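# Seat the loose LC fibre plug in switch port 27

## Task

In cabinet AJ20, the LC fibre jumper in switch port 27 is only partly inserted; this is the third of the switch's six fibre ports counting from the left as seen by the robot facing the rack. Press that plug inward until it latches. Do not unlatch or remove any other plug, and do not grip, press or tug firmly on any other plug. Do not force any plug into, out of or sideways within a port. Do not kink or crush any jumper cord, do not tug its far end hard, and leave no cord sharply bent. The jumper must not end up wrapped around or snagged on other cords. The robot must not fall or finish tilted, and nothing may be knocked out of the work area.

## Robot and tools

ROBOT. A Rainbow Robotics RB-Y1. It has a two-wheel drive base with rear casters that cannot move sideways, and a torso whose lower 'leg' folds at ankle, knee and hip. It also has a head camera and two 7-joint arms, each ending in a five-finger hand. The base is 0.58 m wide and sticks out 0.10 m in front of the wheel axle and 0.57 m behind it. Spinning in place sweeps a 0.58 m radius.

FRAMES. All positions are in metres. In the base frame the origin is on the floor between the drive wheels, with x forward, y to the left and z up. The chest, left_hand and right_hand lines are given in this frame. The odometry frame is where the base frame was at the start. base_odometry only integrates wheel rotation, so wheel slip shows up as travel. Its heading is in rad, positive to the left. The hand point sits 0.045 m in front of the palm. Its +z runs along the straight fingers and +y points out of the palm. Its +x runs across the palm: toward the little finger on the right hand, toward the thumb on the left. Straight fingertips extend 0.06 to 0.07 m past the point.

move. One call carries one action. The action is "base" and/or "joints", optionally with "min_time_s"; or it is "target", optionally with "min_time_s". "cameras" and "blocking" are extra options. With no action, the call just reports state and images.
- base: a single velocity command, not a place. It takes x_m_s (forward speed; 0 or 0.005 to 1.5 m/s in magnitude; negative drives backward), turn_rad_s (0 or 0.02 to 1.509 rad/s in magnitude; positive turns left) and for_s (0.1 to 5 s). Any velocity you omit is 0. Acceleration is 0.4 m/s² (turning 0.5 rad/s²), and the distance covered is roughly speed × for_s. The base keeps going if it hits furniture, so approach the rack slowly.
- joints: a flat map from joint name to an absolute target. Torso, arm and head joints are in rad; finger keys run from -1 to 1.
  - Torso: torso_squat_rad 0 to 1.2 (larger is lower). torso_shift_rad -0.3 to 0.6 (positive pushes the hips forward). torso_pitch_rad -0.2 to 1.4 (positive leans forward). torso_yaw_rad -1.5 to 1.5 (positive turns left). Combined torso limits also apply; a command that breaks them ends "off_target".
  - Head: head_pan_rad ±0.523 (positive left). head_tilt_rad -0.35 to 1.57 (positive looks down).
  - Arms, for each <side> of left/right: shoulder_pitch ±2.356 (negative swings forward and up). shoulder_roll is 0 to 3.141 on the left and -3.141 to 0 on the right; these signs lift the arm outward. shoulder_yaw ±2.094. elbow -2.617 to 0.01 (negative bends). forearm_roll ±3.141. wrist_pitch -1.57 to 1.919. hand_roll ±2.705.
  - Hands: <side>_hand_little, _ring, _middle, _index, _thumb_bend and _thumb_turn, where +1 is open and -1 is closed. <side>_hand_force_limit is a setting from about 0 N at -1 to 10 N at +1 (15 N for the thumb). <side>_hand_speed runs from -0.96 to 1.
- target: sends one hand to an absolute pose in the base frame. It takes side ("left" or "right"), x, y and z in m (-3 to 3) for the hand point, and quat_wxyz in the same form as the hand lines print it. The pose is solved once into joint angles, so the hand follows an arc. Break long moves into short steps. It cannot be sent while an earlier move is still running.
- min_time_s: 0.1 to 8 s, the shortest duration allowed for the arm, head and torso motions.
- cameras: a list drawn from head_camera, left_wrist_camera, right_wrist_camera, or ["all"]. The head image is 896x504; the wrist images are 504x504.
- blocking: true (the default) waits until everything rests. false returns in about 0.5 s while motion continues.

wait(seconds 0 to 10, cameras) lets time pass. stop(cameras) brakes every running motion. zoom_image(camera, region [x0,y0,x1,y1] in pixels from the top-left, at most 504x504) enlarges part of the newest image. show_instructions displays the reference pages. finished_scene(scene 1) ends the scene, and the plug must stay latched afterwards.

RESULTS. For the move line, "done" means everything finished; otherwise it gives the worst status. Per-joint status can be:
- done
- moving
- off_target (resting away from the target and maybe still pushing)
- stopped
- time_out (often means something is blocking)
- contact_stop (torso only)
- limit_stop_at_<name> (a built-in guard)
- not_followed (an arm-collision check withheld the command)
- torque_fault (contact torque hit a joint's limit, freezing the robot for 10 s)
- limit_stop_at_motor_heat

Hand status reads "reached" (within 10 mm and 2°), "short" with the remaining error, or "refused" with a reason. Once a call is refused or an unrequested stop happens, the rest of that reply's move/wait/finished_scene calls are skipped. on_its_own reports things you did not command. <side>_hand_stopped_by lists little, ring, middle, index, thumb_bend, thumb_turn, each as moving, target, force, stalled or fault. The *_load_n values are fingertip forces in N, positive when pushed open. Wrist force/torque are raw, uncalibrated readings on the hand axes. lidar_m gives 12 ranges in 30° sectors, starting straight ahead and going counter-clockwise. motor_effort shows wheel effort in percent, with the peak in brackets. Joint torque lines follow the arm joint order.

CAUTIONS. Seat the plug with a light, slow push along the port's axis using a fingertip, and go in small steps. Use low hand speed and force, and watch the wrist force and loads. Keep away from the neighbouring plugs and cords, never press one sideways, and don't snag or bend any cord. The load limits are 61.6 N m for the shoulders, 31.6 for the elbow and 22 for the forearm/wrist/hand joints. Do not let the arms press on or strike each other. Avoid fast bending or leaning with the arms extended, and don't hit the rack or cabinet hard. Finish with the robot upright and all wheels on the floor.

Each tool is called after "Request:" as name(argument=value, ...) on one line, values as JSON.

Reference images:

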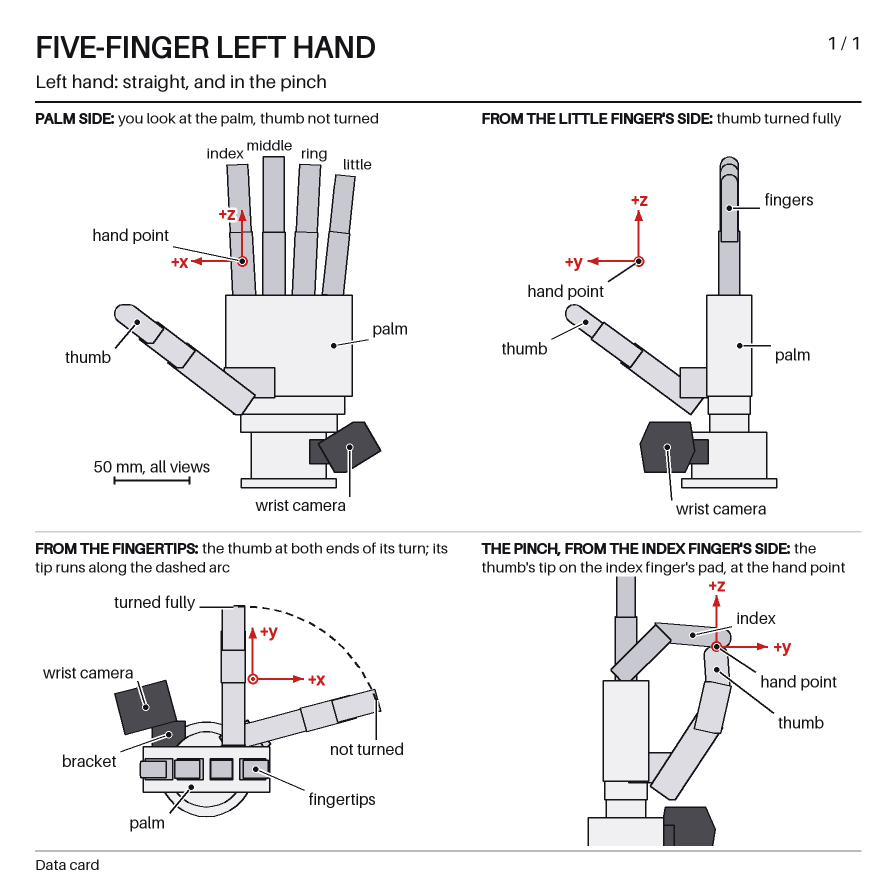

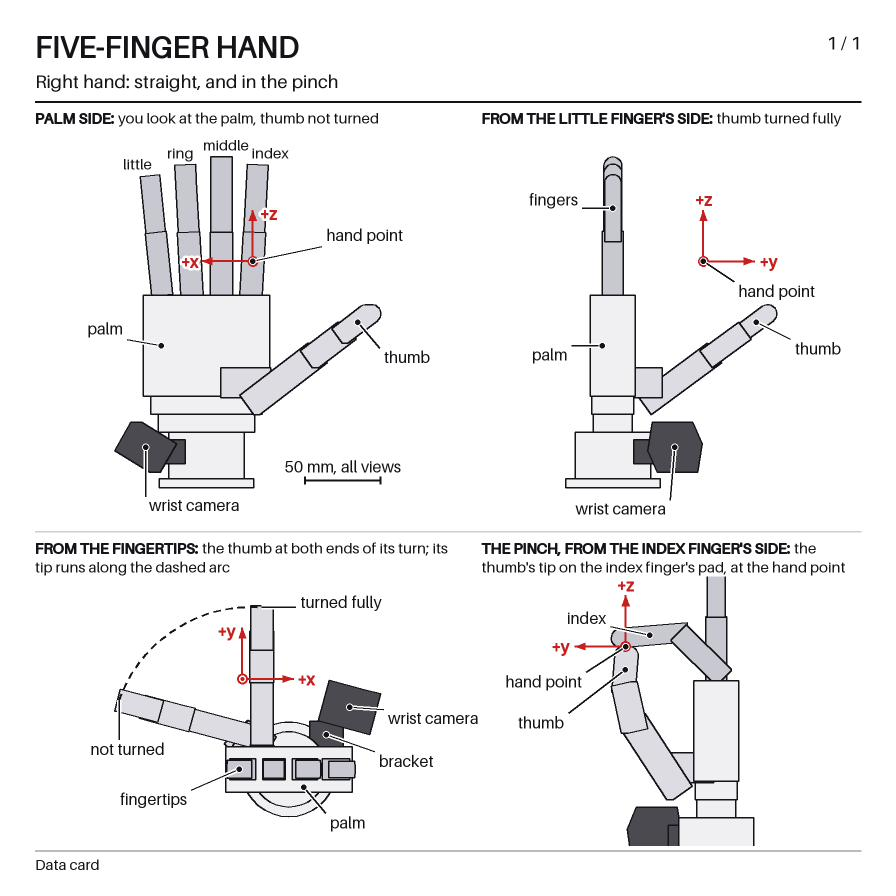

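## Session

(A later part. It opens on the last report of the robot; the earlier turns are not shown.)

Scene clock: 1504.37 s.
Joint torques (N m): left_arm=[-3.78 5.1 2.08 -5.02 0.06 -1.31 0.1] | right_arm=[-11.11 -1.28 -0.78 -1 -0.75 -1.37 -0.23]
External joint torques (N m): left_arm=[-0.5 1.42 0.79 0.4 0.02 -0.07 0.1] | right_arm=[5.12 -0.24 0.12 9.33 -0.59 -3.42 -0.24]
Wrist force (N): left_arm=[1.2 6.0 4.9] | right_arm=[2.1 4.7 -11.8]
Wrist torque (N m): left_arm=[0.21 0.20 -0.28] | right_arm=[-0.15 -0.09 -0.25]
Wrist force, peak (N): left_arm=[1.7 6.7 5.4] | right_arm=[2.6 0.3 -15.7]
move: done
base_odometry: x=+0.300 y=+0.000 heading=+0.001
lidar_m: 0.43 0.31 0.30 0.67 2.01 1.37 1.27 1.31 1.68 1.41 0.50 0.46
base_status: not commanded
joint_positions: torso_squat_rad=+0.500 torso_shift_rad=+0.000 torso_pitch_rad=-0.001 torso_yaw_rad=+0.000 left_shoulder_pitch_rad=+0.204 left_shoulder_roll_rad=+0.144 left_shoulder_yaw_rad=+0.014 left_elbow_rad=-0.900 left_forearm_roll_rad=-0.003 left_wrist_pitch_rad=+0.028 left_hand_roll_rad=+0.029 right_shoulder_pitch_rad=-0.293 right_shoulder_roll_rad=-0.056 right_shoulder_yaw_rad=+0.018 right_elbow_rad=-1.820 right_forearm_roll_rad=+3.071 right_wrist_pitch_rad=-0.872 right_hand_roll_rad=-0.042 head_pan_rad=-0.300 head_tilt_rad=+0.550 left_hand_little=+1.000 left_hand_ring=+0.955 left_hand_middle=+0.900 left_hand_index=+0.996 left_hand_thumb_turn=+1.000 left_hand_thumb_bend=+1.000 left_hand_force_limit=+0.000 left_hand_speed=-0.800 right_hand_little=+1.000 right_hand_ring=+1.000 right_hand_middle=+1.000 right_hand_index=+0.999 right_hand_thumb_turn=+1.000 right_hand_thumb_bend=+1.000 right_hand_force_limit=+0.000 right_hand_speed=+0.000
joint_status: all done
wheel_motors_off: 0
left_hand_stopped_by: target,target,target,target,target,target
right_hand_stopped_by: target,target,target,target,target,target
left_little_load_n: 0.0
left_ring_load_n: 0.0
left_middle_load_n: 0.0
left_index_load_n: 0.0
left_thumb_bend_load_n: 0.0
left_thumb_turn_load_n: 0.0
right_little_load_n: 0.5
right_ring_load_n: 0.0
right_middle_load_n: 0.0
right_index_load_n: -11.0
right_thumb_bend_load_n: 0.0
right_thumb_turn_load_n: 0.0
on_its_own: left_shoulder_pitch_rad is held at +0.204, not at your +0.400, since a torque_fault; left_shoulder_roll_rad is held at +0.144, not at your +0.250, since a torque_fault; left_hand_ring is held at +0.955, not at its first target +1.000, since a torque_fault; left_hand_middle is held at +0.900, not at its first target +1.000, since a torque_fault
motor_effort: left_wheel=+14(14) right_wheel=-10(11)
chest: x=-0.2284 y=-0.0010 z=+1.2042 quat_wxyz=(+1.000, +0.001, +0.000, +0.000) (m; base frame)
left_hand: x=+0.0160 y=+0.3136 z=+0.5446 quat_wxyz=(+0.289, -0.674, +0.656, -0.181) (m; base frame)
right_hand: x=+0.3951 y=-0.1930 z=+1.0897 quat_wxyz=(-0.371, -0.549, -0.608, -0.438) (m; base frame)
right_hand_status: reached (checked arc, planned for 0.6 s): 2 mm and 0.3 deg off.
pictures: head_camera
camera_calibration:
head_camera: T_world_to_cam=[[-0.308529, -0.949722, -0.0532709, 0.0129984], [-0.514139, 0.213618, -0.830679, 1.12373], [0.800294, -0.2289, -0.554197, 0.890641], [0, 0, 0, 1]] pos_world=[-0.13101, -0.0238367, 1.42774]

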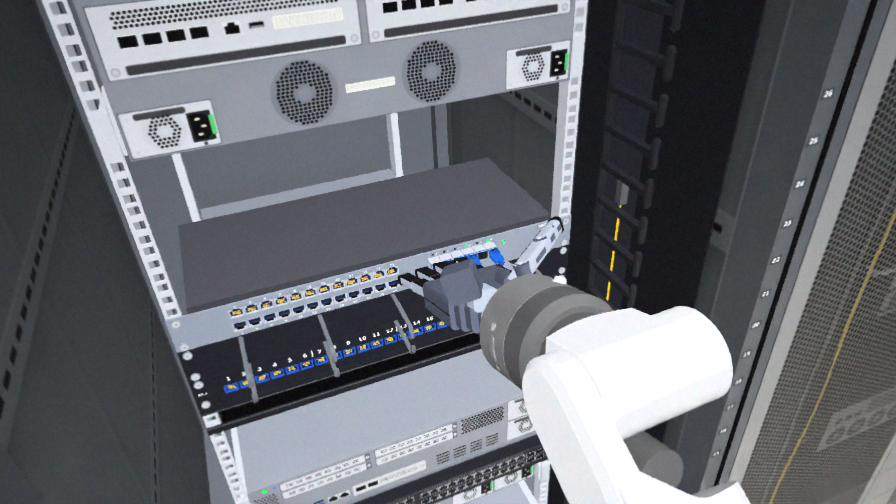

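Request:
move(target={"side":"right","x":0.390,"y":-0.1935,"z":1.097,"quat_wxyz":[0.370,0.550,0.608,0.436]}, min_time_s=0.6)

Request:
move(target={"side":"right","x":0.365,"y":-0.175,"z":1.110,"quat_wxyz":[0.370,0.550,0.608,0.436]}, min_time_s=0.6)

Request:
move(joints={"right_forearm_roll_rad":2.3}, min_time_s=0.8, cameras=["head_camera","right_wrist_camera"])

Request:
zoom_image(camera="head_camera", region=[452, 248, 492, 288])

Scene clock: 1512.57 s.
Joint torques (N m): left_arm=[-3.38 5.24 2.18 -5.11 0.09 -1.46 0.14] | right_arm=[-14.94 -1.07 -0.66 -9.04 0.03 1.69 -0.26]
External joint torques (N m): left_arm=[-0.1 1.56 0.9 0.32 0.04 -0.22 0.14] | right_arm=[1.11 -0.06 0.23 1.17 0.18 -0.35 -0.26]
Wrist force (N): left_arm=[1.7 6.0 4.8] | right_arm=[0.5 -5.4 3.0]
Wrist torque (N m): left_arm=[0.25 0.10 -0.28] | right_arm=[-0.48 -0.08 -0.36]
Wrist force, peak (N): left_arm=[2.2 6.7 5.1] | right_arm=[2.1 4.9 -11.8]
move: done
base_odometry: x=+0.300 y=+0.000 heading=+0.001
lidar_m: 0.43 0.31 0.30 0.67 2.01 1.36 1.28 1.31 1.68 1.39 0.50 0.47
base_status: not commanded
joint_positions: torso_squat_rad=+0.500 torso_shift_rad=+0.000 torso_pitch_rad=+0.000 torso_yaw_rad=+0.000 left_shoulder_pitch_rad=+0.204 left_shoulder_roll_rad=+0.144 left_shoulder_yaw_rad=+0.014 left_elbow_rad=-0.900 left_forearm_roll_rad=-0.003 left_wrist_pitch_rad=+0.028 left_hand_roll_rad=+0.029 right_shoulder_pitch_rad=-0.290 right_shoulder_roll_rad=-0.056 right_shoulder_yaw_rad=+0.018 right_elbow_rad=-1.860 right_forearm_roll_rad=+3.073 right_wrist_pitch_rad=-0.911 right_hand_roll_rad=-0.044 head_pan_rad=-0.300 head_tilt_rad=+0.550 left_hand_little=+1.000 left_hand_ring=+0.955 left_hand_middle=+0.900 left_hand_index=+0.996 left_hand_thumb_turn=+1.000 left_hand_thumb_bend=+1.000 left_hand_force_limit=+0.000 left_hand_speed=-0.800 right_hand_little=+1.000 right_hand_ring=+1.000 right_hand_middle=+1.000 right_hand_index=+1.000 right_hand_thumb_turn=+1.000 right_hand_thumb_bend=+1.000 right_hand_force_limit=+0.000 right_hand_speed=+0.000
joint_status: all done
wheel_motors_off: 0
left_hand_stopped_by: target,target,target,target,target,target
right_hand_stopped_by: target,target,target,target,target,target
left_little_load_n: 0.0
left_ring_load_n: 0.0
left_middle_load_n: 0.0
left_index_load_n: 0.0
left_thumb_bend_load_n: 0.0
left_thumb_turn_load_n: 0.0
right_little_load_n: 0.0
right_ring_load_n: 0.0
right_middle_load_n: 0.0
right_index_load_n: 0.0
right_thumb_bend_load_n: -0.5
right_thumb_turn_load_n: 0.0
on_its_own: left_shoulder_pitch_rad is held at +0.204, not at your +0.400, since a torque_fault; left_shoulder_roll_rad is held at +0.144, not at your +0.250, since a torque_fault; left_hand_ring is held at +0.955, not at its first target +1.000, since a torque_fault; left_hand_middle is held at +0.900, not at its first target +1.000, since a torque_fault
motor_effort: left_wheel=+14(14) right_wheel=-10(11)
chest: x=-0.2283 y=-0.0010 z=+1.2042 quat_wxyz=(+1.000, +0.001, +0.000, +0.000) (m; base frame)
left_hand: x=+0.0160 y=+0.3136 z=+0.5446 quat_wxyz=(+0.289, -0.674, +0.656, -0.180) (m; base frame)
right_hand: x=+0.3904 y=-0.1933 z=+1.0972 quat_wxyz=(-0.371, -0.550, -0.608, -0.437) (m; base frame)
right_hand_status: reached (checked arc, planned for 0.6 s): 1 mm and 0.1 deg off.
pictures: none

Scene clock: 1513.50 s.
Joint torques (N m): left_arm=[-3.51 4.75 2.1 -4.91 0.04 -1.39 0.31] | right_arm=[-14.27 0.97 1.24 -8.88 0.26 1.71 -0.12]
External joint torques (N m): left_arm=[-0.23 1.07 0.81 0.52 0 -0.15 0.31] | right_arm=[0.48 0.44 1.54 1.04 0.38 -0.34 -0.13]
Wrist force (N): left_arm=[1.7 6.1 5.1] | right_arm=[0.4 -5.6 2.6]
Wrist torque (N m): left_arm=[0.22 0.11 -0.27] | right_arm=[-0.47 -0.04 -0.36]
Wrist force, peak (N): left_arm=[1.9 6.4 5.4] | right_arm=[0.6 -6.4 3.2]
move: done
base_odometry: x=+0.300 y=+0.000 heading=+0.001
lidar_m: 0.43 0.30 0.30 0.67 2.01 1.36 1.28 1.30 1.68 1.39 0.50 0.47
base_status: not commanded
joint_positions: torso_squat_rad=+0.500 torso_shift_rad=+0.000 torso_pitch_rad=+0.000 torso_yaw_rad=+0.000 left_shoulder_pitch_rad=+0.204 left_shoulder_roll_rad=+0.144 left_shoulder_yaw_rad=+0.014 left_elbow_rad=-0.900 left_forearm_roll_rad=-0.003 left_wrist_pitch_rad=+0.028 left_hand_roll_rad=+0.029 right_shoulder_pitch_rad=-0.236 right_shoulder_roll_rad=-0.003 right_shoulder_yaw_rad=+0.064 right_elbow_rad=-1.993 right_forearm_roll_rad=+3.141 right_wrist_pitch_rad=-0.995 right_hand_roll_rad=-0.058 head_pan_rad=-0.300 head_tilt_rad=+0.550 left_hand_little=+1.000 left_hand_ring=+0.955 left_hand_middle=+0.900 left_hand_index=+0.996 left_hand_thumb_turn=+1.000 left_hand_thumb_bend=+1.000 left_hand_force_limit=+0.000 left_hand_speed=-0.800 right_hand_little=+1.000 right_hand_ring=+1.000 right_hand_middle=+1.000 right_hand_index=+1.000 right_hand_thumb_turn=+1.000 right_hand_thumb_bend=+1.000 right_hand_force_limit=+0.000 right_hand_speed=+0.000
joint_status: all done
wheel_motors_off: 0
left_hand_stopped_by: target,target,target,target,target,target
right_hand_stopped_by: target,target,target,target,target,target
left_little_load_n: 0.0
left_ring_load_n: -0.5
left_middle_load_n: 0.0
left_index_load_n: 0.0
left_thumb_bend_load_n: 0.0
left_thumb_turn_load_n: 0.0
right_little_load_n: 0.0
right_ring_load_n: 0.0
right_middle_load_n: 0.5
right_index_load_n: 0.0
right_thumb_bend_load_n: 0.0
right_thumb_turn_load_n: 0.0
on_its_own: left_shoulder_pitch_rad is held at +0.204, not at your +0.400, since a torque_fault; left_shoulder_roll_rad is held at +0.144, not at your +0.250, since a torque_fault; left_hand_ring is held at +0.955, not at its first target +1.000, since a torque_fault; left_hand_middle is held at +0.900, not at its first target +1.000, since a torque_fault
motor_effort: left_wheel=+14(14) right_wheel=-10(10)
chest: x=-0.2282 y=-0.0010 z=+1.2042 quat_wxyz=(+1.000, +0.001, +0.000, +0.000) (m; base frame)
left_hand: x=+0.0160 y=+0.3136 z=+0.5446 quat_wxyz=(+0.289, -0.674, +0.656, -0.180) (m; base frame)
right_hand: x=+0.3653 y=-0.1751 z=+1.1103 quat_wxyz=(-0.370, -0.550, -0.608, -0.437) (m; base frame)
right_hand_status: reached (checked arc, planned for 0.6 s): 0 mm and 0.1 deg off.
pictures: none

Scene clock: 1514.60 s.
Joint torques (N m): left_arm=[-3.54 4.72 2.42 -5.03 0.06 -1.35 0.28] | right_arm=[-13.94 1.79 0.84 -7.89 -0.66 1.72 -0.35]
External joint torques (N m): left_arm=[-0.27 1.04 1.14 0.39 0.01 -0.11 0.29] | right_arm=[0.2 0 1.42 1.57 0.53 -0.03 -0.36]
Wrist force (N): left_arm=[1.7 5.8 5.2] | right_arm=[-3.0 -4.5 1.5]
Wrist torque (N m): left_arm=[0.20 0.12 -0.27] | right_arm=[-0.37 0.26 -0.49]
Wrist force, peak (N): left_arm=[1.5 6.9 4.7] | right_arm=[-1.7 -5.4 3.0]
move: done
base_odometry: x=+0.300 y=+0.000 heading=+0.001
lidar_m: 0.43 0.31 0.30 0.67 2.01 1.36 1.28 1.30 1.68 1.40 0.49 0.47
base_status: not commanded
joint_positions: torso_squat_rad=+0.500 torso_shift_rad=+0.000 torso_pitch_rad=+0.000 torso_yaw_rad=+0.000 left_shoulder_pitch_rad=+0.204 left_shoulder_roll_rad=+0.144 left_shoulder_yaw_rad=+0.014 left_elbow_rad=-0.900 left_forearm_roll_rad=-0.003 left_wrist_pitch_rad=+0.028 left_hand_roll_rad=+0.029 right_shoulder_pitch_rad=-0.236 right_shoulder_roll_rad=-0.003 right_shoulder_yaw_rad=+0.064 right_elbow_rad=-1.993 right_forearm_roll_rad=+2.300 right_wrist_pitch_rad=-0.995 right_hand_roll_rad=-0.058 head_pan_rad=-0.300 head_tilt_rad=+0.550 left_hand_little=+1.000 left_hand_ring=+0.955 left_hand_middle=+0.900 left_hand_index=+0.996 left_hand_thumb_turn=+1.000 left_hand_thumb_bend=+1.000 left_hand_force_limit=+0.000 left_hand_speed=-0.800 right_hand_little=+1.000 right_hand_ring=+1.000 right_hand_middle=+1.000 right_hand_index=+1.000 right_hand_thumb_turn=+1.000 right_hand_thumb_bend=+1.000 right_hand_force_limit=+0.000 right_hand_speed=+0.000
joint_status: all done
wheel_motors_off: 0
left_hand_stopped_by: target,target,target,target,target,target
right_hand_stopped_by: target,target,target,target,target,target
left_little_load_n: 0.0
left_ring_load_n: 0.0
left_middle_load_n: 0.0
left_index_load_n: 0.0
left_thumb_bend_load_n: 0.0
left_thumb_turn_load_n: 0.0
right_little_load_n: 0.0
right_ring_load_n: 0.0
right_middle_load_n: 0.0
right_index_load_n: 0.0
right_thumb_bend_load_n: 0.0
right_thumb_turn_load_n: 0.0
on_its_own: left_shoulder_pitch_rad is held at +0.204, not at your +0.400, since a torque_fault; left_shoulder_roll_rad is held at +0.144, not at your +0.250, since a torque_fault; left_hand_ring is held at +0.955, not at its first target +1.000, since a torque_fault; left_hand_middle is held at +0.900, not at its first target +1.000, since a torque_fault
motor_effort: left_wheel=+14(14) right_wheel=-10(11)
chest: x=-0.2282 y=-0.0010 z=+1.2042 quat_wxyz=(+1.000, +0.001, +0.000, +0.000) (m; base frame)
left_hand: x=+0.0160 y=+0.3136 z=+0.5446 quat_wxyz=(+0.289, -0.674, +0.656, -0.180) (m; base frame)
right_hand: x=+0.3179 y=-0.0187 z=+1.1395 quat_wxyz=(-0.022, -0.495, -0.568, -0.657) (m; base frame)
pictures: head_camera, right_wrist_camera
camera_calibration:
head_camera: T_world_to_cam=[[-0.308529, -0.949726, -0.0532047, 0.0129606], [-0.514264, 0.213596, -0.830608, 1.12363], [0.800214, -0.228905, -0.55431, 0.890576], [0, 0, 0, 1]] pos_world=[-0.13081, -0.0238366, 1.42764]
right_wrist_camera: T_world_to_cam=[[0.427629, -0.195605, 0.882537, -1.13571], [0.206242, -0.929445, -0.305935, 0.273579], [0.880112, 0.312843, -0.357116, 0.245732], [0, 0, 0, 1]] pos_world=[0.212966, -0.0447492, 1.17376]

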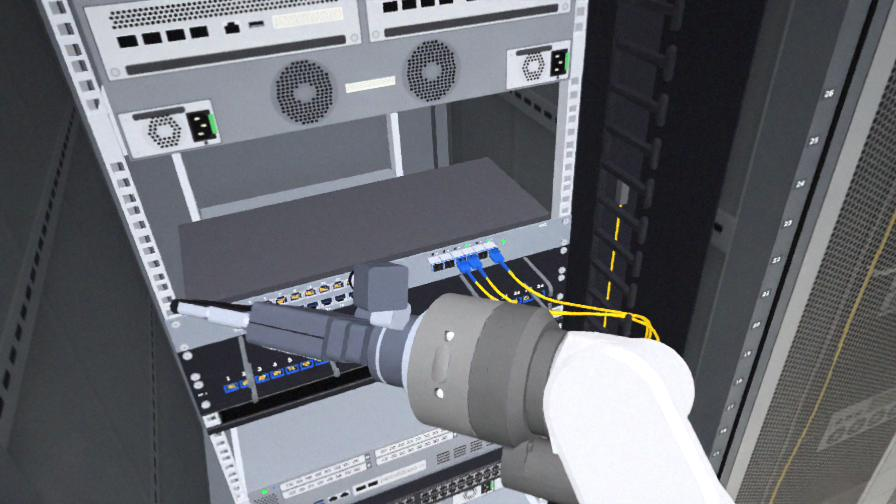

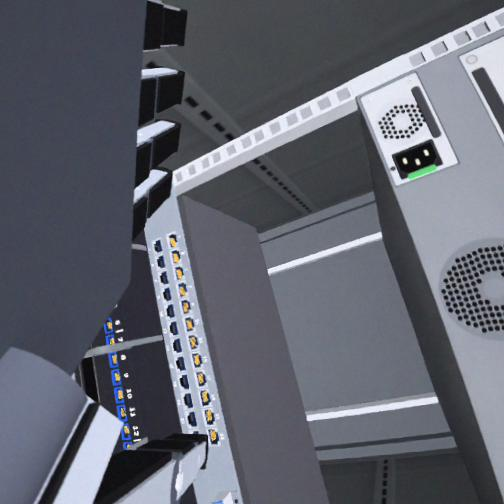

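Scaled by 12.600 from the camera's 896x504 image, which has a finer 1280x720 frame.

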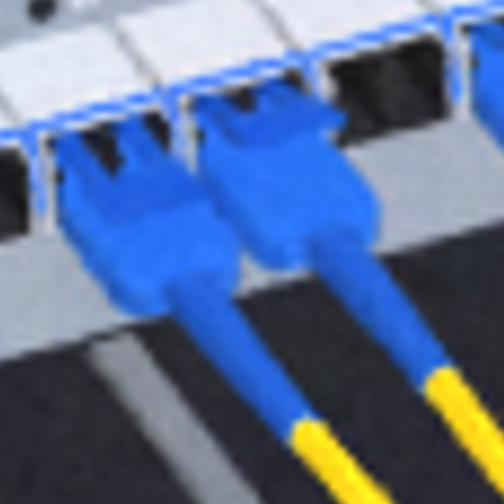

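Request:
move(joints={"right_forearm_roll_rad":3.1}, min_time_s=0.8)

Request:
move(target={"side":"right","x":0.363,"y":-0.1935,"z":1.100,"quat_wxyz":[0.370,0.550,0.608,0.436]}, min_time_s=0.8)

Request:
move(target={"side":"right","x":0.373,"y":-0.1935,"z":1.0865,"quat_wxyz":[0.370,0.550,0.608,0.436]}, min_time_s=1)

Request:
move(target={"side":"right","x":0.379,"y":-0.1935,"z":1.0865,"quat_wxyz":[0.370,0.550,0.608,0.436]}, min_time_s=0.6, cameras=["head_camera"])

Request:
zoom_image(camera="head_camera", region=[440, 235, 500, 295])

Scene clock: 1537.00 s.
Joint torques (N m): left_arm=[-3.51 4.85 2.04 -4.87 0 -1.31 0.35] | right_arm=[-14.05 0.72 1 -8.72 -0.58 1.63 -0.08]
External joint torques (N m): left_arm=[-0.23 1.17 0.76 0.55 -0.05 -0.08 0.35] | right_arm=[0.68 0.12 1.31 1.2 -0.4 -0.41 -0.08]
Wrist force (N): left_arm=[1.7 5.9 4.8] | right_arm=[0.4 -5.5 2.4]
Wrist torque (N m): left_arm=[0.22 0.13 -0.27] | right_arm=[-0.43 -0.07 -0.35]
Wrist force, peak (N): left_arm=[1.8 6.6 5.2] | right_arm=[-1.9 -5.6 2.7]
move: done
base_odometry: x=+0.300 y=+0.000 heading=+0.001
lidar_m: 0.43 0.31 0.30 0.67 2.01 1.36 1.27 1.31 1.68 1.40 0.50 0.47
base_status: not commanded
joint_positions: torso_squat_rad=+0.500 torso_shift_rad=+0.000 torso_pitch_rad=+0.000 torso_yaw_rad=+0.000 left_shoulder_pitch_rad=+0.204 left_shoulder_roll_rad=+0.144 left_shoulder_yaw_rad=+0.014 left_elbow_rad=-0.900 left_forearm_roll_rad=-0.003 left_wrist_pitch_rad=+0.028 left_hand_roll_rad=+0.029 right_shoulder_pitch_rad=-0.236 right_shoulder_roll_rad=-0.003 right_shoulder_yaw_rad=+0.064 right_elbow_rad=-1.993 right_forearm_roll_rad=+3.100 right_wrist_pitch_rad=-0.995 right_hand_roll_rad=-0.058 head_pan_rad=-0.300 head_tilt_rad=+0.550 left_hand_little=+1.000 left_hand_ring=+0.955 left_hand_middle=+0.900 left_hand_index=+0.996 left_hand_thumb_turn=+1.000 left_hand_thumb_bend=+1.000 left_hand_force_limit=+0.000 left_hand_speed=-0.800 right_hand_little=+1.000 right_hand_ring=+1.000 right_hand_middle=+1.000 right_hand_index=+1.000 right_hand_thumb_turn=+1.000 right_hand_thumb_bend=+1.000 right_hand_force_limit=+0.000 right_hand_speed=+0.000
joint_status: all done
wheel_motors_off: 0
left_hand_stopped_by: target,target,target,target,target,target
right_hand_stopped_by: target,target,target,target,target,target
left_little_load_n: 0.0
left_ring_load_n: -0.5
left_middle_load_n: 0.0
left_index_load_n: 0.0
left_thumb_bend_load_n: 0.0
left_thumb_turn_load_n: 0.0
right_little_load_n: 0.0
right_ring_load_n: 0.5
right_middle_load_n: 0.0
right_index_load_n: 0.0
right_thumb_bend_load_n: 0.0
right_thumb_turn_load_n: 0.0
on_its_own: left_shoulder_pitch_rad is held at +0.204, not at your +0.400, since a torque_fault; left_shoulder_roll_rad is held at +0.144, not at your +0.250, since a torque_fault; left_hand_ring is held at +0.955, not at its first target +1.000, since a torque_fault; left_hand_middle is held at +0.900, not at its first target +1.000, since a torque_fault
motor_effort: left_wheel=+14(14) right_wheel=-10(11)
chest: x=-0.2282 y=-0.0010 z=+1.2042 quat_wxyz=(+1.000, +0.001, +0.000, +0.000) (m; base frame)
left_hand: x=+0.0160 y=+0.3136 z=+0.5446 quat_wxyz=(+0.289, -0.674, +0.656, -0.180) (m; base frame)
right_hand: x=+0.3648 y=-0.1668 z=+1.1091 quat_wxyz=(-0.354, -0.549, -0.609, -0.450) (m; base frame)
pictures: none

Scene clock: 1538.13 s.
Joint torques (N m): left_arm=[-3.57 5.03 2.36 -5.01 0.04 -1.41 0.3] | right_arm=[-13.27 -0.89 -0.95 -8.96 -0.28 1.98 0.13]
External joint torques (N m): left_arm=[-0.29 1.35 1.07 0.41 -0.01 -0.17 0.3] | right_arm=[1.14 -0.61 -0.28 1.07 -0.13 -0.06 0.13]
Wrist force (N): left_arm=[1.6 6.1 5.2] | right_arm=[0.4 -5.5 2.8]
Wrist torque (N m): left_arm=[0.24 0.17 -0.28] | right_arm=[-0.49 -0.08 -0.21]
Wrist force, peak (N): left_arm=[1.6 6.9 4.9] | right_arm=[0.4 -5.6 3.0]
move: done
base_odometry: x=+0.300 y=+0.000 heading=+0.001
lidar_m: 0.43 0.31 0.30 0.67 2.01 1.36 1.27 1.30 1.69 1.40 0.50 0.46
base_status: not commanded
joint_positions: torso_squat_rad=+0.500 torso_shift_rad=+0.000 torso_pitch_rad=+0.000 torso_yaw_rad=+0.000 left_shoulder_pitch_rad=+0.204 left_shoulder_roll_rad=+0.144 left_shoulder_yaw_rad=+0.014 left_elbow_rad=-0.900 left_forearm_roll_rad=-0.003 left_wrist_pitch_rad=+0.028 left_hand_roll_rad=+0.029 right_shoulder_pitch_rad=-0.205 right_shoulder_roll_rad=-0.041 right_shoulder_yaw_rad=+0.042 right_elbow_rad=-1.994 right_forearm_roll_rad=+3.086 right_wrist_pitch_rad=-0.966 right_hand_roll_rad=-0.040 head_pan_rad=-0.300 head_tilt_rad=+0.550 left_hand_little=+1.000 left_hand_ring=+0.955 left_hand_middle=+0.900 left_hand_index=+0.996 left_hand_thumb_turn=+1.000 left_hand_thumb_bend=+1.000 left_hand_force_limit=+0.000 left_hand_speed=-0.800 right_hand_little=+1.000 right_hand_ring=+1.000 right_hand_middle=+1.000 right_hand_index=+1.000 right_hand_thumb_turn=+1.000 right_hand_thumb_bend=+1.000 right_hand_force_limit=+0.000 right_hand_speed=+0.000
joint_status: all done
wheel_motors_off: 0
left_hand_stopped_by: target,target,target,target,target,target
right_hand_stopped_by: target,target,target,target,target,target
left_little_load_n: 0.0
left_ring_load_n: 0.0
left_middle_load_n: 0.0
left_index_load_n: 0.0
left_thumb_bend_load_n: 0.0
left_thumb_turn_load_n: 0.0
right_little_load_n: 0.0
right_ring_load_n: 0.0
right_middle_load_n: 0.0
right_index_load_n: 0.0
right_thumb_bend_load_n: 0.0
right_thumb_turn_load_n: 0.0
on_its_own: left_shoulder_pitch_rad is held at +0.204, not at your +0.400, since a torque_fault; left_shoulder_roll_rad is held at +0.144, not at your +0.250, since a torque_fault; left_hand_ring is held at +0.955, not at its first target +1.000, since a torque_fault; left_hand_middle is held at +0.900, not at its first target +1.000, since a torque_fault
motor_effort: left_wheel=+14(14) right_wheel=-10(11)
chest: x=-0.2282 y=-0.0010 z=+1.2042 quat_wxyz=(+1.000, +0.001, +0.000, +0.000) (m; base frame)
left_hand: x=+0.0160 y=+0.3136 z=+0.5446 quat_wxyz=(+0.289, -0.674, +0.656, -0.180) (m; base frame)
right_hand: x=+0.3628 y=-0.1927 z=+1.1009 quat_wxyz=(-0.370, -0.550, -0.608, -0.436) (m; base frame)
right_hand_status: reached (checked arc, planned for 0.8 s): 1 mm and 0.1 deg off.
pictures: none

Scene clock: 1539.47 s.
Joint torques (N m): left_arm=[-3.49 5.15 2.36 -4.99 0.17 -1.49 0.28] | right_arm=[-12.53 -1.17 -0.8 -3.6 -0.35 0.01 -0.08]
External joint torques (N m): left_arm=[-0.21 1.47 1.08 0.43 0.12 -0.25 0.28] | right_arm=[2.29 -0.75 -0.08 6.66 -0.18 -2.03 -0.08]
Wrist force (N): left_arm=[1.0 6.1 4.6] | right_arm=[2.2 1.0 -7.3]
Wrist torque (N m): left_arm=[0.22 0.21 -0.29] | right_arm=[-0.23 -0.14 -0.16]
Wrist force, peak (N): left_arm=[1.5 6.7 5.2] | right_arm=[3.4 -0.1 -11.4]
move: done
base_odometry: x=+0.300 y=+0.000 heading=+0.001
lidar_m: 0.43 0.31 0.30 0.68 2.01 1.37 1.28 1.31 1.68 1.39 0.50 0.47
base_status: not commanded
joint_positions: torso_squat_rad=+0.500 torso_shift_rad=+0.000 torso_pitch_rad=+0.000 torso_yaw_rad=+0.000 left_shoulder_pitch_rad=+0.204 left_shoulder_roll_rad=+0.144 left_shoulder_yaw_rad=+0.014 left_elbow_rad=-0.900 left_forearm_roll_rad=-0.003 left_wrist_pitch_rad=+0.028 left_hand_roll_rad=+0.029 right_shoulder_pitch_rad=-0.215 right_shoulder_roll_rad=-0.044 right_shoulder_yaw_rad=+0.038 right_elbow_rad=-1.920 right_forearm_roll_rad=+3.079 right_wrist_pitch_rad=-0.899 right_hand_roll_rad=-0.036 head_pan_rad=-0.300 head_tilt_rad=+0.550 left_hand_little=+1.000 left_hand_ring=+0.955 left_hand_middle=+0.900 left_hand_index=+0.996 left_hand_thumb_turn=+1.000 left_hand_thumb_bend=+1.000 left_hand_force_limit=+0.000 left_hand_speed=-0.800 right_hand_little=+1.000 right_hand_ring=+1.000 right_hand_middle=+1.000 right_hand_index=+0.999 right_hand_thumb_turn=+1.000 right_hand_thumb_bend=+1.000 right_hand_force_limit=+0.000 right_hand_speed=+0.000
joint_status: all done
wheel_motors_off: 0
left_hand_stopped_by: target,target,target,target,target,target
right_hand_stopped_by: target,target,target,target,target,target
left_little_load_n: 0.0
left_ring_load_n: 0.0
left_middle_load_n: 0.0
left_index_load_n: 0.0
left_thumb_bend_load_n: 0.0
left_thumb_turn_load_n: 0.0
right_little_load_n: 0.0
right_ring_load_n: 0.0
right_middle_load_n: 0.0
right_index_load_n: -7.0
right_thumb_bend_load_n: 0.0
right_thumb_turn_load_n: 0.0
on_its_own: left_shoulder_pitch_rad is held at +0.204, not at your +0.400, since a torque_fault; left_shoulder_roll_rad is held at +0.144, not at your +0.250, since a torque_fault; left_hand_ring is held at +0.955, not at its first target +1.000, since a torque_fault; left_hand_middle is held at +0.900, not at its first target +1.000, since a torque_fault
motor_effort: left_wheel=+14(14) right_wheel=-10(10)
chest: x=-0.2282 y=-0.0010 z=+1.2042 quat_wxyz=(+1.000, +0.001, +0.000, +0.000) (m; base frame)
left_hand: x=+0.0160 y=+0.3136 z=+0.5446 quat_wxyz=(+0.289, -0.674, +0.656, -0.180) (m; base frame)
right_hand: x=+0.3730 y=-0.1930 z=+1.0879 quat_wxyz=(-0.371, -0.549, -0.608, -0.437) (m; base frame)
right_hand_status: reached (checked arc, planned for 1.0 s): 1 mm and 0.2 deg off.
pictures: none

Scene clock: 1540.40 s.
Joint torques (N m): left_arm=[-3.53 4.98 2.29 -5.01 0.07 -1.38 0.36] | right_arm=[-11.59 -0.88 -0.93 -2.86 -0.38 -0.99 -0.6]
External joint torques (N m): left_arm=[-0.25 1.3 1 0.42 0.03 -0.14 0.36] | right_arm=[3.6 -0.31 -0.16 7.42 -0.22 -3.04 -0.61]
Wrist force (N): left_arm=[1.8 5.9 4.6] | right_arm=[2.2 2.8 -5.4]
Wrist torque (N m): left_arm=[0.23 0.10 -0.29] | right_arm=[-0.45 -0.08 -0.34]
Wrist force, peak (N): left_arm=[1.7 6.7 5.2] | right_arm=[1.4 5.1 -7.5]
move: done
base_odometry: x=+0.300 y=+0.000 heading=+0.001
lidar_m: 0.43 0.31 0.30 0.67 2.02 1.36 1.28 1.30 1.68 1.40 0.50 0.46
base_status: not commanded
joint_positions: torso_squat_rad=+0.500 torso_shift_rad=+0.000 torso_pitch_rad=+0.000 torso_yaw_rad=+0.000 left_shoulder_pitch_rad=+0.204 left_shoulder_roll_rad=+0.144 left_shoulder_yaw_rad=+0.014 left_elbow_rad=-0.900 left_forearm_roll_rad=-0.003 left_wrist_pitch_rad=+0.028 left_hand_roll_rad=+0.029 right_shoulder_pitch_rad=-0.236 right_shoulder_roll_rad=-0.047 right_shoulder_yaw_rad=+0.032 right_elbow_rad=-1.894 right_forearm_roll_rad=+3.077 right_wrist_pitch_rad=-0.891 right_hand_roll_rad=-0.037 head_pan_rad=-0.300 head_tilt_rad=+0.550 left_hand_little=+1.000 left_hand_ring=+0.955 left_hand_middle=+0.900 left_hand_index=+0.996 left_hand_thumb_turn=+1.000 left_hand_thumb_bend=+1.000 left_hand_force_limit=+0.000 left_hand_speed=-0.800 right_hand_little=+1.000 right_hand_ring=+1.000 right_hand_middle=+1.000 right_hand_index=+0.999 right_hand_thumb_turn=+1.000 right_hand_thumb_bend=+1.000 right_hand_force_limit=+0.000 right_hand_speed=+0.000
joint_status: all done
wheel_motors_off: 0
left_hand_stopped_by: target,target,target,target,target,target
right_hand_stopped_by: target,target,target,target,target,target
left_little_load_n: 0.0
left_ring_load_n: 0.0
left_middle_load_n: 0.0
left_index_load_n: 0.0
left_thumb_bend_load_n: 0.0
left_thumb_turn_load_n: -0.5
right_little_load_n: 0.0
right_ring_load_n: 0.0
right_middle_load_n: 0.0
right_index_load_n: -9.0
right_thumb_bend_load_n: 0.0
right_thumb_turn_load_n: 0.5
on_its_own: left_shoulder_pitch_rad is held at +0.204, not at your +0.400, since a torque_fault; left_shoulder_roll_rad is held at +0.144, not at your +0.250, since a torque_fault; left_hand_ring is held at +0.955, not at its first target +1.000, since a torque_fault; left_hand_middle is held at +0.900, not at its first target +1.000, since a torque_fault
motor_effort: left_wheel=+14(14) right_wheel=-10(11)
chest: x=-0.2282 y=-0.0010 z=+1.2042 quat_wxyz=(+1.000, +0.001, +0.000, +0.000) (m; base frame)
left_hand: x=+0.0160 y=+0.3136 z=+0.5446 quat_wxyz=(+0.289, -0.674, +0.656, -0.180) (m; base frame)
right_hand: x=+0.3789 y=-0.1930 z=+1.0884 quat_wxyz=(-0.371, -0.549, -0.608, -0.437) (m; base frame)
right_hand_status: reached (checked arc, planned for 0.6 s): 2 mm and 0.2 deg off.
pictures: head_camera
camera_calibration:
head_camera: T_world_to_cam=[[-0.308544, -0.94972, -0.0532291, 0.0129626], [-0.514255, 0.213624, -0.830606, 1.12358], [0.800214, -0.228905, -0.55431, 0.890657], [0, 0, 0, 1]] pos_world=[-0.13091, -0.0238367, 1.42764]

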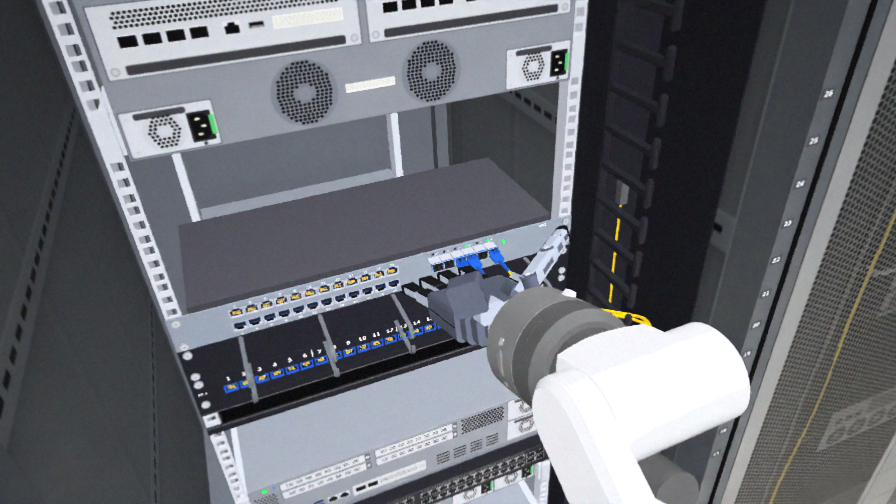

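Scaled by 8.400 from the camera's 896x504 image, which has a finer 1280x720 frame.

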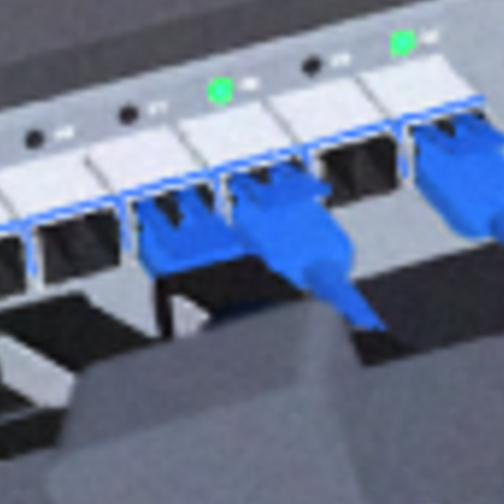

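Request:
move(target={"side":"right","x":0.372,"y":-0.1895,"z":1.098,"quat_wxyz":[0.370,0.550,0.608,0.436]}, min_time_s=0.6)

Request:
move(target={"side":"right","x":0.384,"y":-0.1895,"z":1.0905,"quat_wxyz":[0.370,0.550,0.608,0.436]}, min_time_s=0.6)

Request:
move(target={"side":"right","x":0.3885,"y":-0.1895,"z":1.0890,"quat_wxyz":[0.370,0.550,0.608,0.436]}, min_time_s=0.6)

Request:
move(target={"side":"right","x":0.391,"y":-0.1895,"z":1.0887,"quat_wxyz":[0.370,0.550,0.608,0.436]}, min_time_s=0.6)

Request:
move(target={"side":"right","x":0.393,"y":-0.1895,"z":1.0882,"quat_wxyz":[0.370,0.550,0.608,0.436]}, min_time_s=0.5)

Scene clock: 1631.40 s.
Joint torques (N m): left_arm=[-3.57 4.73 2.11 -5.04 -0.03 -1.46 0.32] | right_arm=[-14.36 0.72 1.77 -8.74 0.15 1.56 -0.42]
External joint torques (N m): left_arm=[-0.29 1.05 0.82 0.38 -0.08 -0.22 0.32] | right_arm=[0.6 1.04 2.42 1.38 0.3 -0.49 -0.42]
Wrist force (N): left_arm=[1.6 6.4 5.5] | right_arm=[0.5 -5.4 2.9]
Wrist torque (N m): left_arm=[0.26 0.15 -0.30] | right_arm=[-0.46 -0.10 -0.36]
Wrist force, peak (N): left_arm=[1.5 6.9 5.5] | right_arm=[2.4 2.7 -5.6]
move: done
base_odometry: x=+0.300 y=+0.000 heading=+0.001
lidar_m: 0.43 0.31 0.30 0.67 2.01 1.37 1.28 1.31 1.68 1.40 0.50 0.46
base_status: not commanded
joint_positions: torso_squat_rad=+0.500 torso_shift_rad=+0.000 torso_pitch_rad=+0.000 torso_yaw_rad=+0.000 left_shoulder_pitch_rad=+0.204 left_shoulder_roll_rad=+0.144 left_shoulder_yaw_rad=+0.014 left_elbow_rad=-0.900 left_forearm_roll_rad=-0.003 left_wrist_pitch_rad=+0.028 left_hand_roll_rad=+0.029 right_shoulder_pitch_rad=-0.232 right_shoulder_roll_rad=-0.037 right_shoulder_yaw_rad=+0.038 right_elbow_rad=-1.943 right_forearm_roll_rad=+3.091 right_wrist_pitch_rad=-0.938 right_hand_roll_rad=-0.042 head_pan_rad=-0.300 head_tilt_rad=+0.550 left_hand_little=+1.000 left_hand_ring=+0.955 left_hand_middle=+0.900 left_hand_index=+0.996 left_hand_thumb_turn=+1.000 left_hand_thumb_bend=+1.000 left_hand_force_limit=+0.000 left_hand_speed=-0.800 right_hand_little=+1.000 right_hand_ring=+1.000 right_hand_middle=+1.000 right_hand_index=+1.000 right_hand_thumb_turn=+1.000 right_hand_thumb_bend=+1.000 right_hand_force_limit=+0.000 right_hand_speed=+0.000
joint_status: all done
wheel_motors_off: 0
left_hand_stopped_by: target,target,target,target,target,target
right_hand_stopped_by: target,target,target,target,target,target
left_little_load_n: 0.0
left_ring_load_n: 0.0
left_middle_load_n: 0.0
left_index_load_n: -0.5
left_thumb_bend_load_n: 0.0
left_thumb_turn_load_n: 0.0
right_little_load_n: 0.0
right_ring_load_n: 0.0
right_middle_load_n: 0.0
right_index_load_n: 0.0
right_thumb_bend_load_n: 0.0
right_thumb_turn_load_n: 0.0
on_its_own: left_shoulder_pitch_rad is held at +0.204, not at your +0.400, since a torque_fault; left_shoulder_roll_rad is held at +0.144, not at your +0.250, since a torque_fault; left_hand_ring is held at +0.955, not at its first target +1.000, since a torque_fault; left_hand_middle is held at +0.900, not at its first target +1.000, since a torque_fault
motor_effort: left_wheel=+14(14) right_wheel=-9(11)
chest: x=-0.2282 y=-0.0010 z=+1.2042 quat_wxyz=(+1.000, +0.001, +0.000, +0.000) (m; base frame)
left_hand: x=+0.0160 y=+0.3136 z=+0.5446 quat_wxyz=(+0.289, -0.674, +0.656, -0.180) (m; base frame)
right_hand: x=+0.3726 y=-0.1899 z=+1.0982 quat_wxyz=(-0.371, -0.550, -0.608, -0.437) (m; base frame)
right_hand_status: reached (checked arc, planned for 0.6 s): 1 mm and 0.1 deg off.
pictures: none

Scene clock: 1632.33 s.
Joint torques (N m): left_arm=[-3.89 5.2 2.3 -5.1 0.05 -1.42 0.36] | right_arm=[-17.48 -1.52 -0.93 -8.67 -0.23 1.82 -0.21]
External joint torques (N m): left_arm=[-0.61 1.52 1.01 0.33 0 -0.18 0.36] | right_arm=[-1.92 -1 -0.23 1.6 -0.07 -0.22 -0.21]
Wrist force (N): left_arm=[1.2 6.0 5.0] | right_arm=[0.6 -5.6 2.9]
Wrist torque (N m): left_arm=[0.20 0.21 -0.31] | right_arm=[-0.52 -0.08 -0.37]
Wrist force, peak (N): left_arm=[1.6 6.5 5.0] | right_arm=[0.5 -5.8 3.1]
move: done
base_odometry: x=+0.300 y=+0.000 heading=+0.001
lidar_m: 0.43 0.31 0.30 0.67 2.01 1.36 1.28 1.30 1.67 1.39 0.51 0.46
base_status: not commanded
joint_positions: torso_squat_rad=+0.500 torso_shift_rad=+0.000 torso_pitch_rad=+0.000 torso_yaw_rad=+0.000 left_shoulder_pitch_rad=+0.204 left_shoulder_roll_rad=+0.144 left_shoulder_yaw_rad=+0.014 left_elbow_rad=-0.900 left_forearm_roll_rad=-0.003 left_wrist_pitch_rad=+0.028 left_hand_roll_rad=+0.029 right_shoulder_pitch_rad=-0.260 right_shoulder_roll_rad=-0.040 right_shoulder_yaw_rad=+0.031 right_elbow_rad=-1.875 right_forearm_roll_rad=+3.089 right_wrist_pitch_rad=-0.899 right_hand_roll_rad=-0.042 head_pan_rad=-0.300 head_tilt_rad=+0.550 left_hand_little=+1.000 left_hand_ring=+0.955 left_hand_middle=+0.900 left_hand_index=+0.996 left_hand_thumb_turn=+1.000 left_hand_thumb_bend=+1.000 left_hand_force_limit=+0.000 left_hand_speed=-0.800 right_hand_little=+1.000 right_hand_ring=+1.000 right_hand_middle=+1.000 right_hand_index=+1.000 right_hand_thumb_turn=+1.000 right_hand_thumb_bend=+1.000 right_hand_force_limit=+0.000 right_hand_speed=+0.000
joint_status: all done
wheel_motors_off: 0
left_hand_stopped_by: target,target,target,target,target,target
right_hand_stopped_by: target,target,target,target,target,target
left_little_load_n: 0.0
left_ring_load_n: 0.0
left_middle_load_n: 0.0
left_index_load_n: 0.0
left_thumb_bend_load_n: 0.0
left_thumb_turn_load_n: -0.5
right_little_load_n: 0.0
right_ring_load_n: -0.5
right_middle_load_n: 0.0
right_index_load_n: 0.0
right_thumb_bend_load_n: 0.0
right_thumb_turn_load_n: 0.0
on_its_own: left_shoulder_pitch_rad is held at +0.204, not at your +0.400, since a torque_fault; left_shoulder_roll_rad is held at +0.144, not at your +0.250, since a torque_fault; left_hand_ring is held at +0.955, not at its first target +1.000, since a torque_fault; left_hand_middle is held at +0.900, not at its first target +1.000, since a torque_fault
motor_effort: left_wheel=+14(14) right_wheel=-9(11)
chest: x=-0.2282 y=-0.0010 z=+1.2042 quat_wxyz=(+1.000, +0.001, +0.000, +0.000) (m; base frame)
left_hand: x=+0.0160 y=+0.3136 z=+0.5446 quat_wxyz=(+0.289, -0.674, +0.656, -0.180) (m; base frame)
right_hand: x=+0.3839 y=-0.1893 z=+1.0905 quat_wxyz=(-0.370, -0.550, -0.608, -0.436) (m; base frame)
right_hand_status: reached (checked arc, planned for 0.6 s): 0 mm and 0.0 deg off.
pictures: none

Scene clock: 1633.27 s.
Joint torques (N m): left_arm=[-3.18 4.92 1.9 -5.09 0.05 -1.42 0.26] | right_arm=[-14.7 -1.22 -1.04 -5.54 -0.36 0.6 -0.2]
External joint torques (N m): left_arm=[0.1 1.24 0.62 0.33 0 -0.18 0.26] | right_arm=[1.12 -0.6 -0.31 4.76 -0.2 -1.44 -0.2]
Wrist force (N): left_arm=[1.5 6.1 4.8] | right_arm=[1.8 -1.2 -3.8]
Wrist torque (N m): left_arm=[0.24 0.15 -0.25] | right_arm=[-0.31 -0.09 -0.30]
Wrist force, peak (N): left_arm=[1.9 6.7 5.1] | right_arm=[2.4 -3.0 -10.1]
move: done
base_odometry: x=+0.300 y=+0.000 heading=+0.001
lidar_m: 0.43 0.31 0.30 0.67 2.01 1.37 1.28 1.31 1.68 1.39 0.50 0.46
base_status: not commanded
joint_positions: torso_squat_rad=+0.500 torso_shift_rad=+0.000 torso_pitch_rad=+0.000 torso_yaw_rad=+0.000 left_shoulder_pitch_rad=+0.204 left_shoulder_roll_rad=+0.144 left_shoulder_yaw_rad=+0.014 left_elbow_rad=-0.900 left_forearm_roll_rad=-0.003 left_wrist_pitch_rad=+0.028 left_hand_roll_rad=+0.029 right_shoulder_pitch_rad=-0.273 right_shoulder_roll_rad=-0.041 right_shoulder_yaw_rad=+0.027 right_elbow_rad=-1.853 right_forearm_roll_rad=+3.087 right_wrist_pitch_rad=-0.888 right_hand_roll_rad=-0.043 head_pan_rad=-0.300 head_tilt_rad=+0.550 left_hand_little=+1.000 left_hand_ring=+0.955 left_hand_middle=+0.900 left_hand_index=+0.996 left_hand_thumb_turn=+1.000 left_hand_thumb_bend=+1.000 left_hand_force_limit=+0.000 left_hand_speed=-0.800 right_hand_little=+1.000 right_hand_ring=+1.000 right_hand_middle=+1.000 right_hand_index=+0.999 right_hand_thumb_turn=+1.000 right_hand_thumb_bend=+1.000 right_hand_force_limit=+0.000 right_hand_speed=+0.000
joint_status: all done
wheel_motors_off: 0
left_hand_stopped_by: target,target,target,target,target,target
right_hand_stopped_by: target,target,target,target,target,target
left_little_load_n: 0.0
left_ring_load_n: 0.0
left_middle_load_n: 0.0
left_index_load_n: 0.0
left_thumb_bend_load_n: 0.0
left_thumb_turn_load_n: -0.5
right_little_load_n: 0.0
right_ring_load_n: 0.0
right_middle_load_n: 0.0
right_index_load_n: -4.5
right_thumb_bend_load_n: 0.0
right_thumb_turn_load_n: 0.0
on_its_own: left_shoulder_pitch_rad is held at +0.204, not at your +0.400, since a torque_fault; left_shoulder_roll_rad is held at +0.144, not at your +0.250, since a torque_fault; left_hand_ring is held at +0.955, not at its first target +1.000, since a torque_fault; left_hand_middle is held at +0.900, not at its first target +1.000, since a torque_fault
motor_effort: left_wheel=+14(15) right_wheel=-10(11)
chest: x=-0.2282 y=-0.0010 z=+1.2042 quat_wxyz=(+1.000, +0.001, +0.000, +0.000) (m; base frame)
left_hand: x=+0.0160 y=+0.3136 z=+0.5446 quat_wxyz=(+0.289, -0.674, +0.656, -0.180) (m; base frame)
right_hand: x=+0.3883 y=-0.1891 z=+1.0900 quat_wxyz=(-0.371, -0.550, -0.608, -0.437) (m; base frame)
right_hand_status: reached (checked arc, planned for 0.6 s): 1 mm and 0.1 deg off.
pictures: none

Scene clock: 1634.20 s.
Joint torques (N m): left_arm=[-3.67 4.55 2.12 -5.06 0 -1.36 0.24] | right_arm=[-14.64 -2.11 -0.7 -4.51 -0.7 0.03 -0.22]
External joint torques (N m): left_arm=[-0.39 0.87 0.84 0.36 -0.05 -0.12 0.24] | right_arm=[1.34 -1.42 0.05 5.81 -0.55 -2.01 -0.23]
Wrist force (N): left_arm=[1.9 6.0 4.9] | right_arm=[1.9 -0.2 -6.9]
Wrist torque (N m): left_arm=[0.23 0.09 -0.28] | right_arm=[-0.20 -0.08 -0.32]
Wrist force, peak (N): left_arm=[1.4 6.4 5.1] | right_arm=[1.6 0.8 -7.2]
move: done
base_odometry: x=+0.300 y=+0.000 heading=+0.001
lidar_m: 0.42 0.31 0.30 0.67 2.01 1.36 1.26 1.30 1.68 1.40 0.50 0.47
base_status: not commanded
joint_positions: torso_squat_rad=+0.500 torso_shift_rad=+0.000 torso_pitch_rad=+0.000 torso_yaw_rad=+0.000 left_shoulder_pitch_rad=+0.204 left_shoulder_roll_rad=+0.144 left_shoulder_yaw_rad=+0.014 left_elbow_rad=-0.900 left_forearm_roll_rad=-0.003 left_wrist_pitch_rad=+0.028 left_hand_roll_rad=+0.029 right_shoulder_pitch_rad=-0.282 right_shoulder_roll_rad=-0.042 right_shoulder_yaw_rad=+0.025 right_elbow_rad=-1.840 right_forearm_roll_rad=+3.086 right_wrist_pitch_rad=-0.883 right_hand_roll_rad=-0.043 head_pan_rad=-0.300 head_tilt_rad=+0.550 left_hand_little=+1.000 left_hand_ring=+0.955 left_hand_middle=+0.900 left_hand_index=+0.996 left_hand_thumb_turn=+1.000 left_hand_thumb_bend=+1.000 left_hand_force_limit=+0.000 left_hand_speed=-0.800 right_hand_little=+1.000 right_hand_ring=+1.000 right_hand_middle=+1.000 right_hand_index=+0.999 right_hand_thumb_turn=+1.000 right_hand_thumb_bend=+1.000 right_hand_force_limit=+0.000 right_hand_speed=+0.000
joint_status: all done
wheel_motors_off: 0
left_hand_stopped_by: target,target,target,target,target,target
right_hand_stopped_by: target,target,target,target,target,target
left_little_load_n: 0.0
left_ring_load_n: 0.0
left_middle_load_n: 0.0
left_index_load_n: 0.0
left_thumb_bend_load_n: 0.0
left_thumb_turn_load_n: 0.0
right_little_load_n: 0.0
right_ring_load_n: 0.0
right_middle_load_n: 0.5
right_index_load_n: -5.5
right_thumb_bend_load_n: 0.0
right_thumb_turn_load_n: 0.0
on_its_own: left_shoulder_pitch_rad is held at +0.204, not at your +0.400, since a torque_fault; left_shoulder_roll_rad is held at +0.144, not at your +0.250, since a torque_fault; left_hand_ring is held at +0.955, not at its first target +1.000, since a torque_fault; left_hand_middle is held at +0.900, not at its first target +1.000, since a torque_fault
motor_effort: left_wheel=+13(14) right_wheel=-9(11)
chest: x=-0.2282 y=-0.0010 z=+1.2042 quat_wxyz=(+1.000, +0.001, +0.000, +0.000) (m; base frame)
left_hand: x=+0.0160 y=+0.3136 z=+0.5446 quat_wxyz=(+0.289, -0.674, +0.656, -0.180) (m; base frame)
right_hand: x=+0.3910 y=-0.1891 z=+1.0900 quat_wxyz=(-0.371, -0.550, -0.608, -0.437) (m; base frame)
right_hand_status: reached (checked arc, planned for 0.6 s): 1 mm and 0.1 deg off.
pictures: none

Scene clock: 1635.03 s.
Joint torques (N m): left_arm=[-3.36 4.95 2.24 -5.1 -0.03 -1.49 0.43] | right_arm=[-14.06 -1.2 -0.96 -3.15 -0.41 -0.12 -0.25]
External joint torques (N m): left_arm=[-0.07 1.27 0.95 0.32 -0.08 -0.25 0.43] | right_arm=[2.04 -0.46 -0.19 7.17 -0.25 -2.16 -0.26]
Wrist force (N): left_arm=[1.5 5.8 4.5] | right_arm=[2.4 0.7 -11.2]
Wrist torque (N m): left_arm=[0.24 0.11 -0.28] | right_arm=[0.03 -0.11 -0.29]
Wrist force, peak (N): left_arm=[1.1 6.8 5.0] | right_arm=[2.0 1.5 -11.8]
move: done
base_odometry: x=+0.300 y=+0.000 heading=+0.001
lidar_m: 0.43 0.30 0.30 0.67 2.01 1.36 1.27 1.31 1.68 1.39 0.50 0.46
base_status: not commanded
joint_positions: torso_squat_rad=+0.500 torso_shift_rad=+0.000 torso_pitch_rad=+0.000 torso_yaw_rad=+0.000 left_shoulder_pitch_rad=+0.204 left_shoulder_roll_rad=+0.144 left_shoulder_yaw_rad=+0.014 left_elbow_rad=-0.900 left_forearm_roll_rad=-0.003 left_wrist_pitch_rad=+0.028 left_hand_roll_rad=+0.029 right_shoulder_pitch_rad=-0.288 right_shoulder_roll_rad=-0.043 right_shoulder_yaw_rad=+0.023 right_elbow_rad=-1.830 right_forearm_roll_rad=+3.085 right_wrist_pitch_rad=-0.878 right_hand_roll_rad=-0.043 head_pan_rad=-0.300 head_tilt_rad=+0.550 left_hand_little=+1.000 left_hand_ring=+0.955 left_hand_middle=+0.900 left_hand_index=+0.996 left_hand_thumb_turn=+1.000 left_hand_thumb_bend=+1.000 left_hand_force_limit=+0.000 left_hand_speed=-0.800 right_hand_little=+1.000 right_hand_ring=+1.000 right_hand_middle=+1.000 right_hand_index=+0.999 right_hand_thumb_turn=+1.000 right_hand_thumb_bend=+1.000 right_hand_force_limit=+0.000 right_hand_speed=+0.000
joint_status: all done
wheel_motors_off: 0
left_hand_stopped_by: target,target,target,target,target,target
right_hand_stopped_by: target,target,target,target,target,target
left_little_load_n: 0.0
left_ring_load_n: 0.0
left_middle_load_n: 0.0
left_index_load_n: 0.0
left_thumb_bend_load_n: 0.0
left_thumb_turn_load_n: 0.0
right_little_load_n: 0.0
right_ring_load_n: 0.0
right_middle_load_n: 0.0
right_index_load_n: -6.5
right_thumb_bend_load_n: 0.0
right_thumb_turn_load_n: 0.0
on_its_own: left_shoulder_pitch_rad is held at +0.204, not at your +0.400, since a torque_fault; left_shoulder_roll_rad is held at +0.144, not at your +0.250, since a torque_fault; left_hand_ring is held at +0.955, not at its first target +1.000, since a torque_fault; left_hand_middle is held at +0.900, not at its first target +1.000, since a torque_fault
motor_effort: left_wheel=+14(14) right_wheel=-9(11)
chest: x=-0.2283 y=-0.0010 z=+1.2042 quat_wxyz=(+1.000, +0.001, +0.000, +0.000) (m; base frame)
left_hand: x=+0.0160 y=+0.3136 z=+0.5446 quat_wxyz=(+0.289, -0.674, +0.656, -0.180) (m; base frame)
right_hand: x=+0.3930 y=-0.1891 z=+1.0897 quat_wxyz=(-0.371, -0.549, -0.608, -0.437) (m; base frame)
right_hand_status: reached (checked arc, planned for 0.5 s): 2 mm and 0.2 deg off.
pictures: none


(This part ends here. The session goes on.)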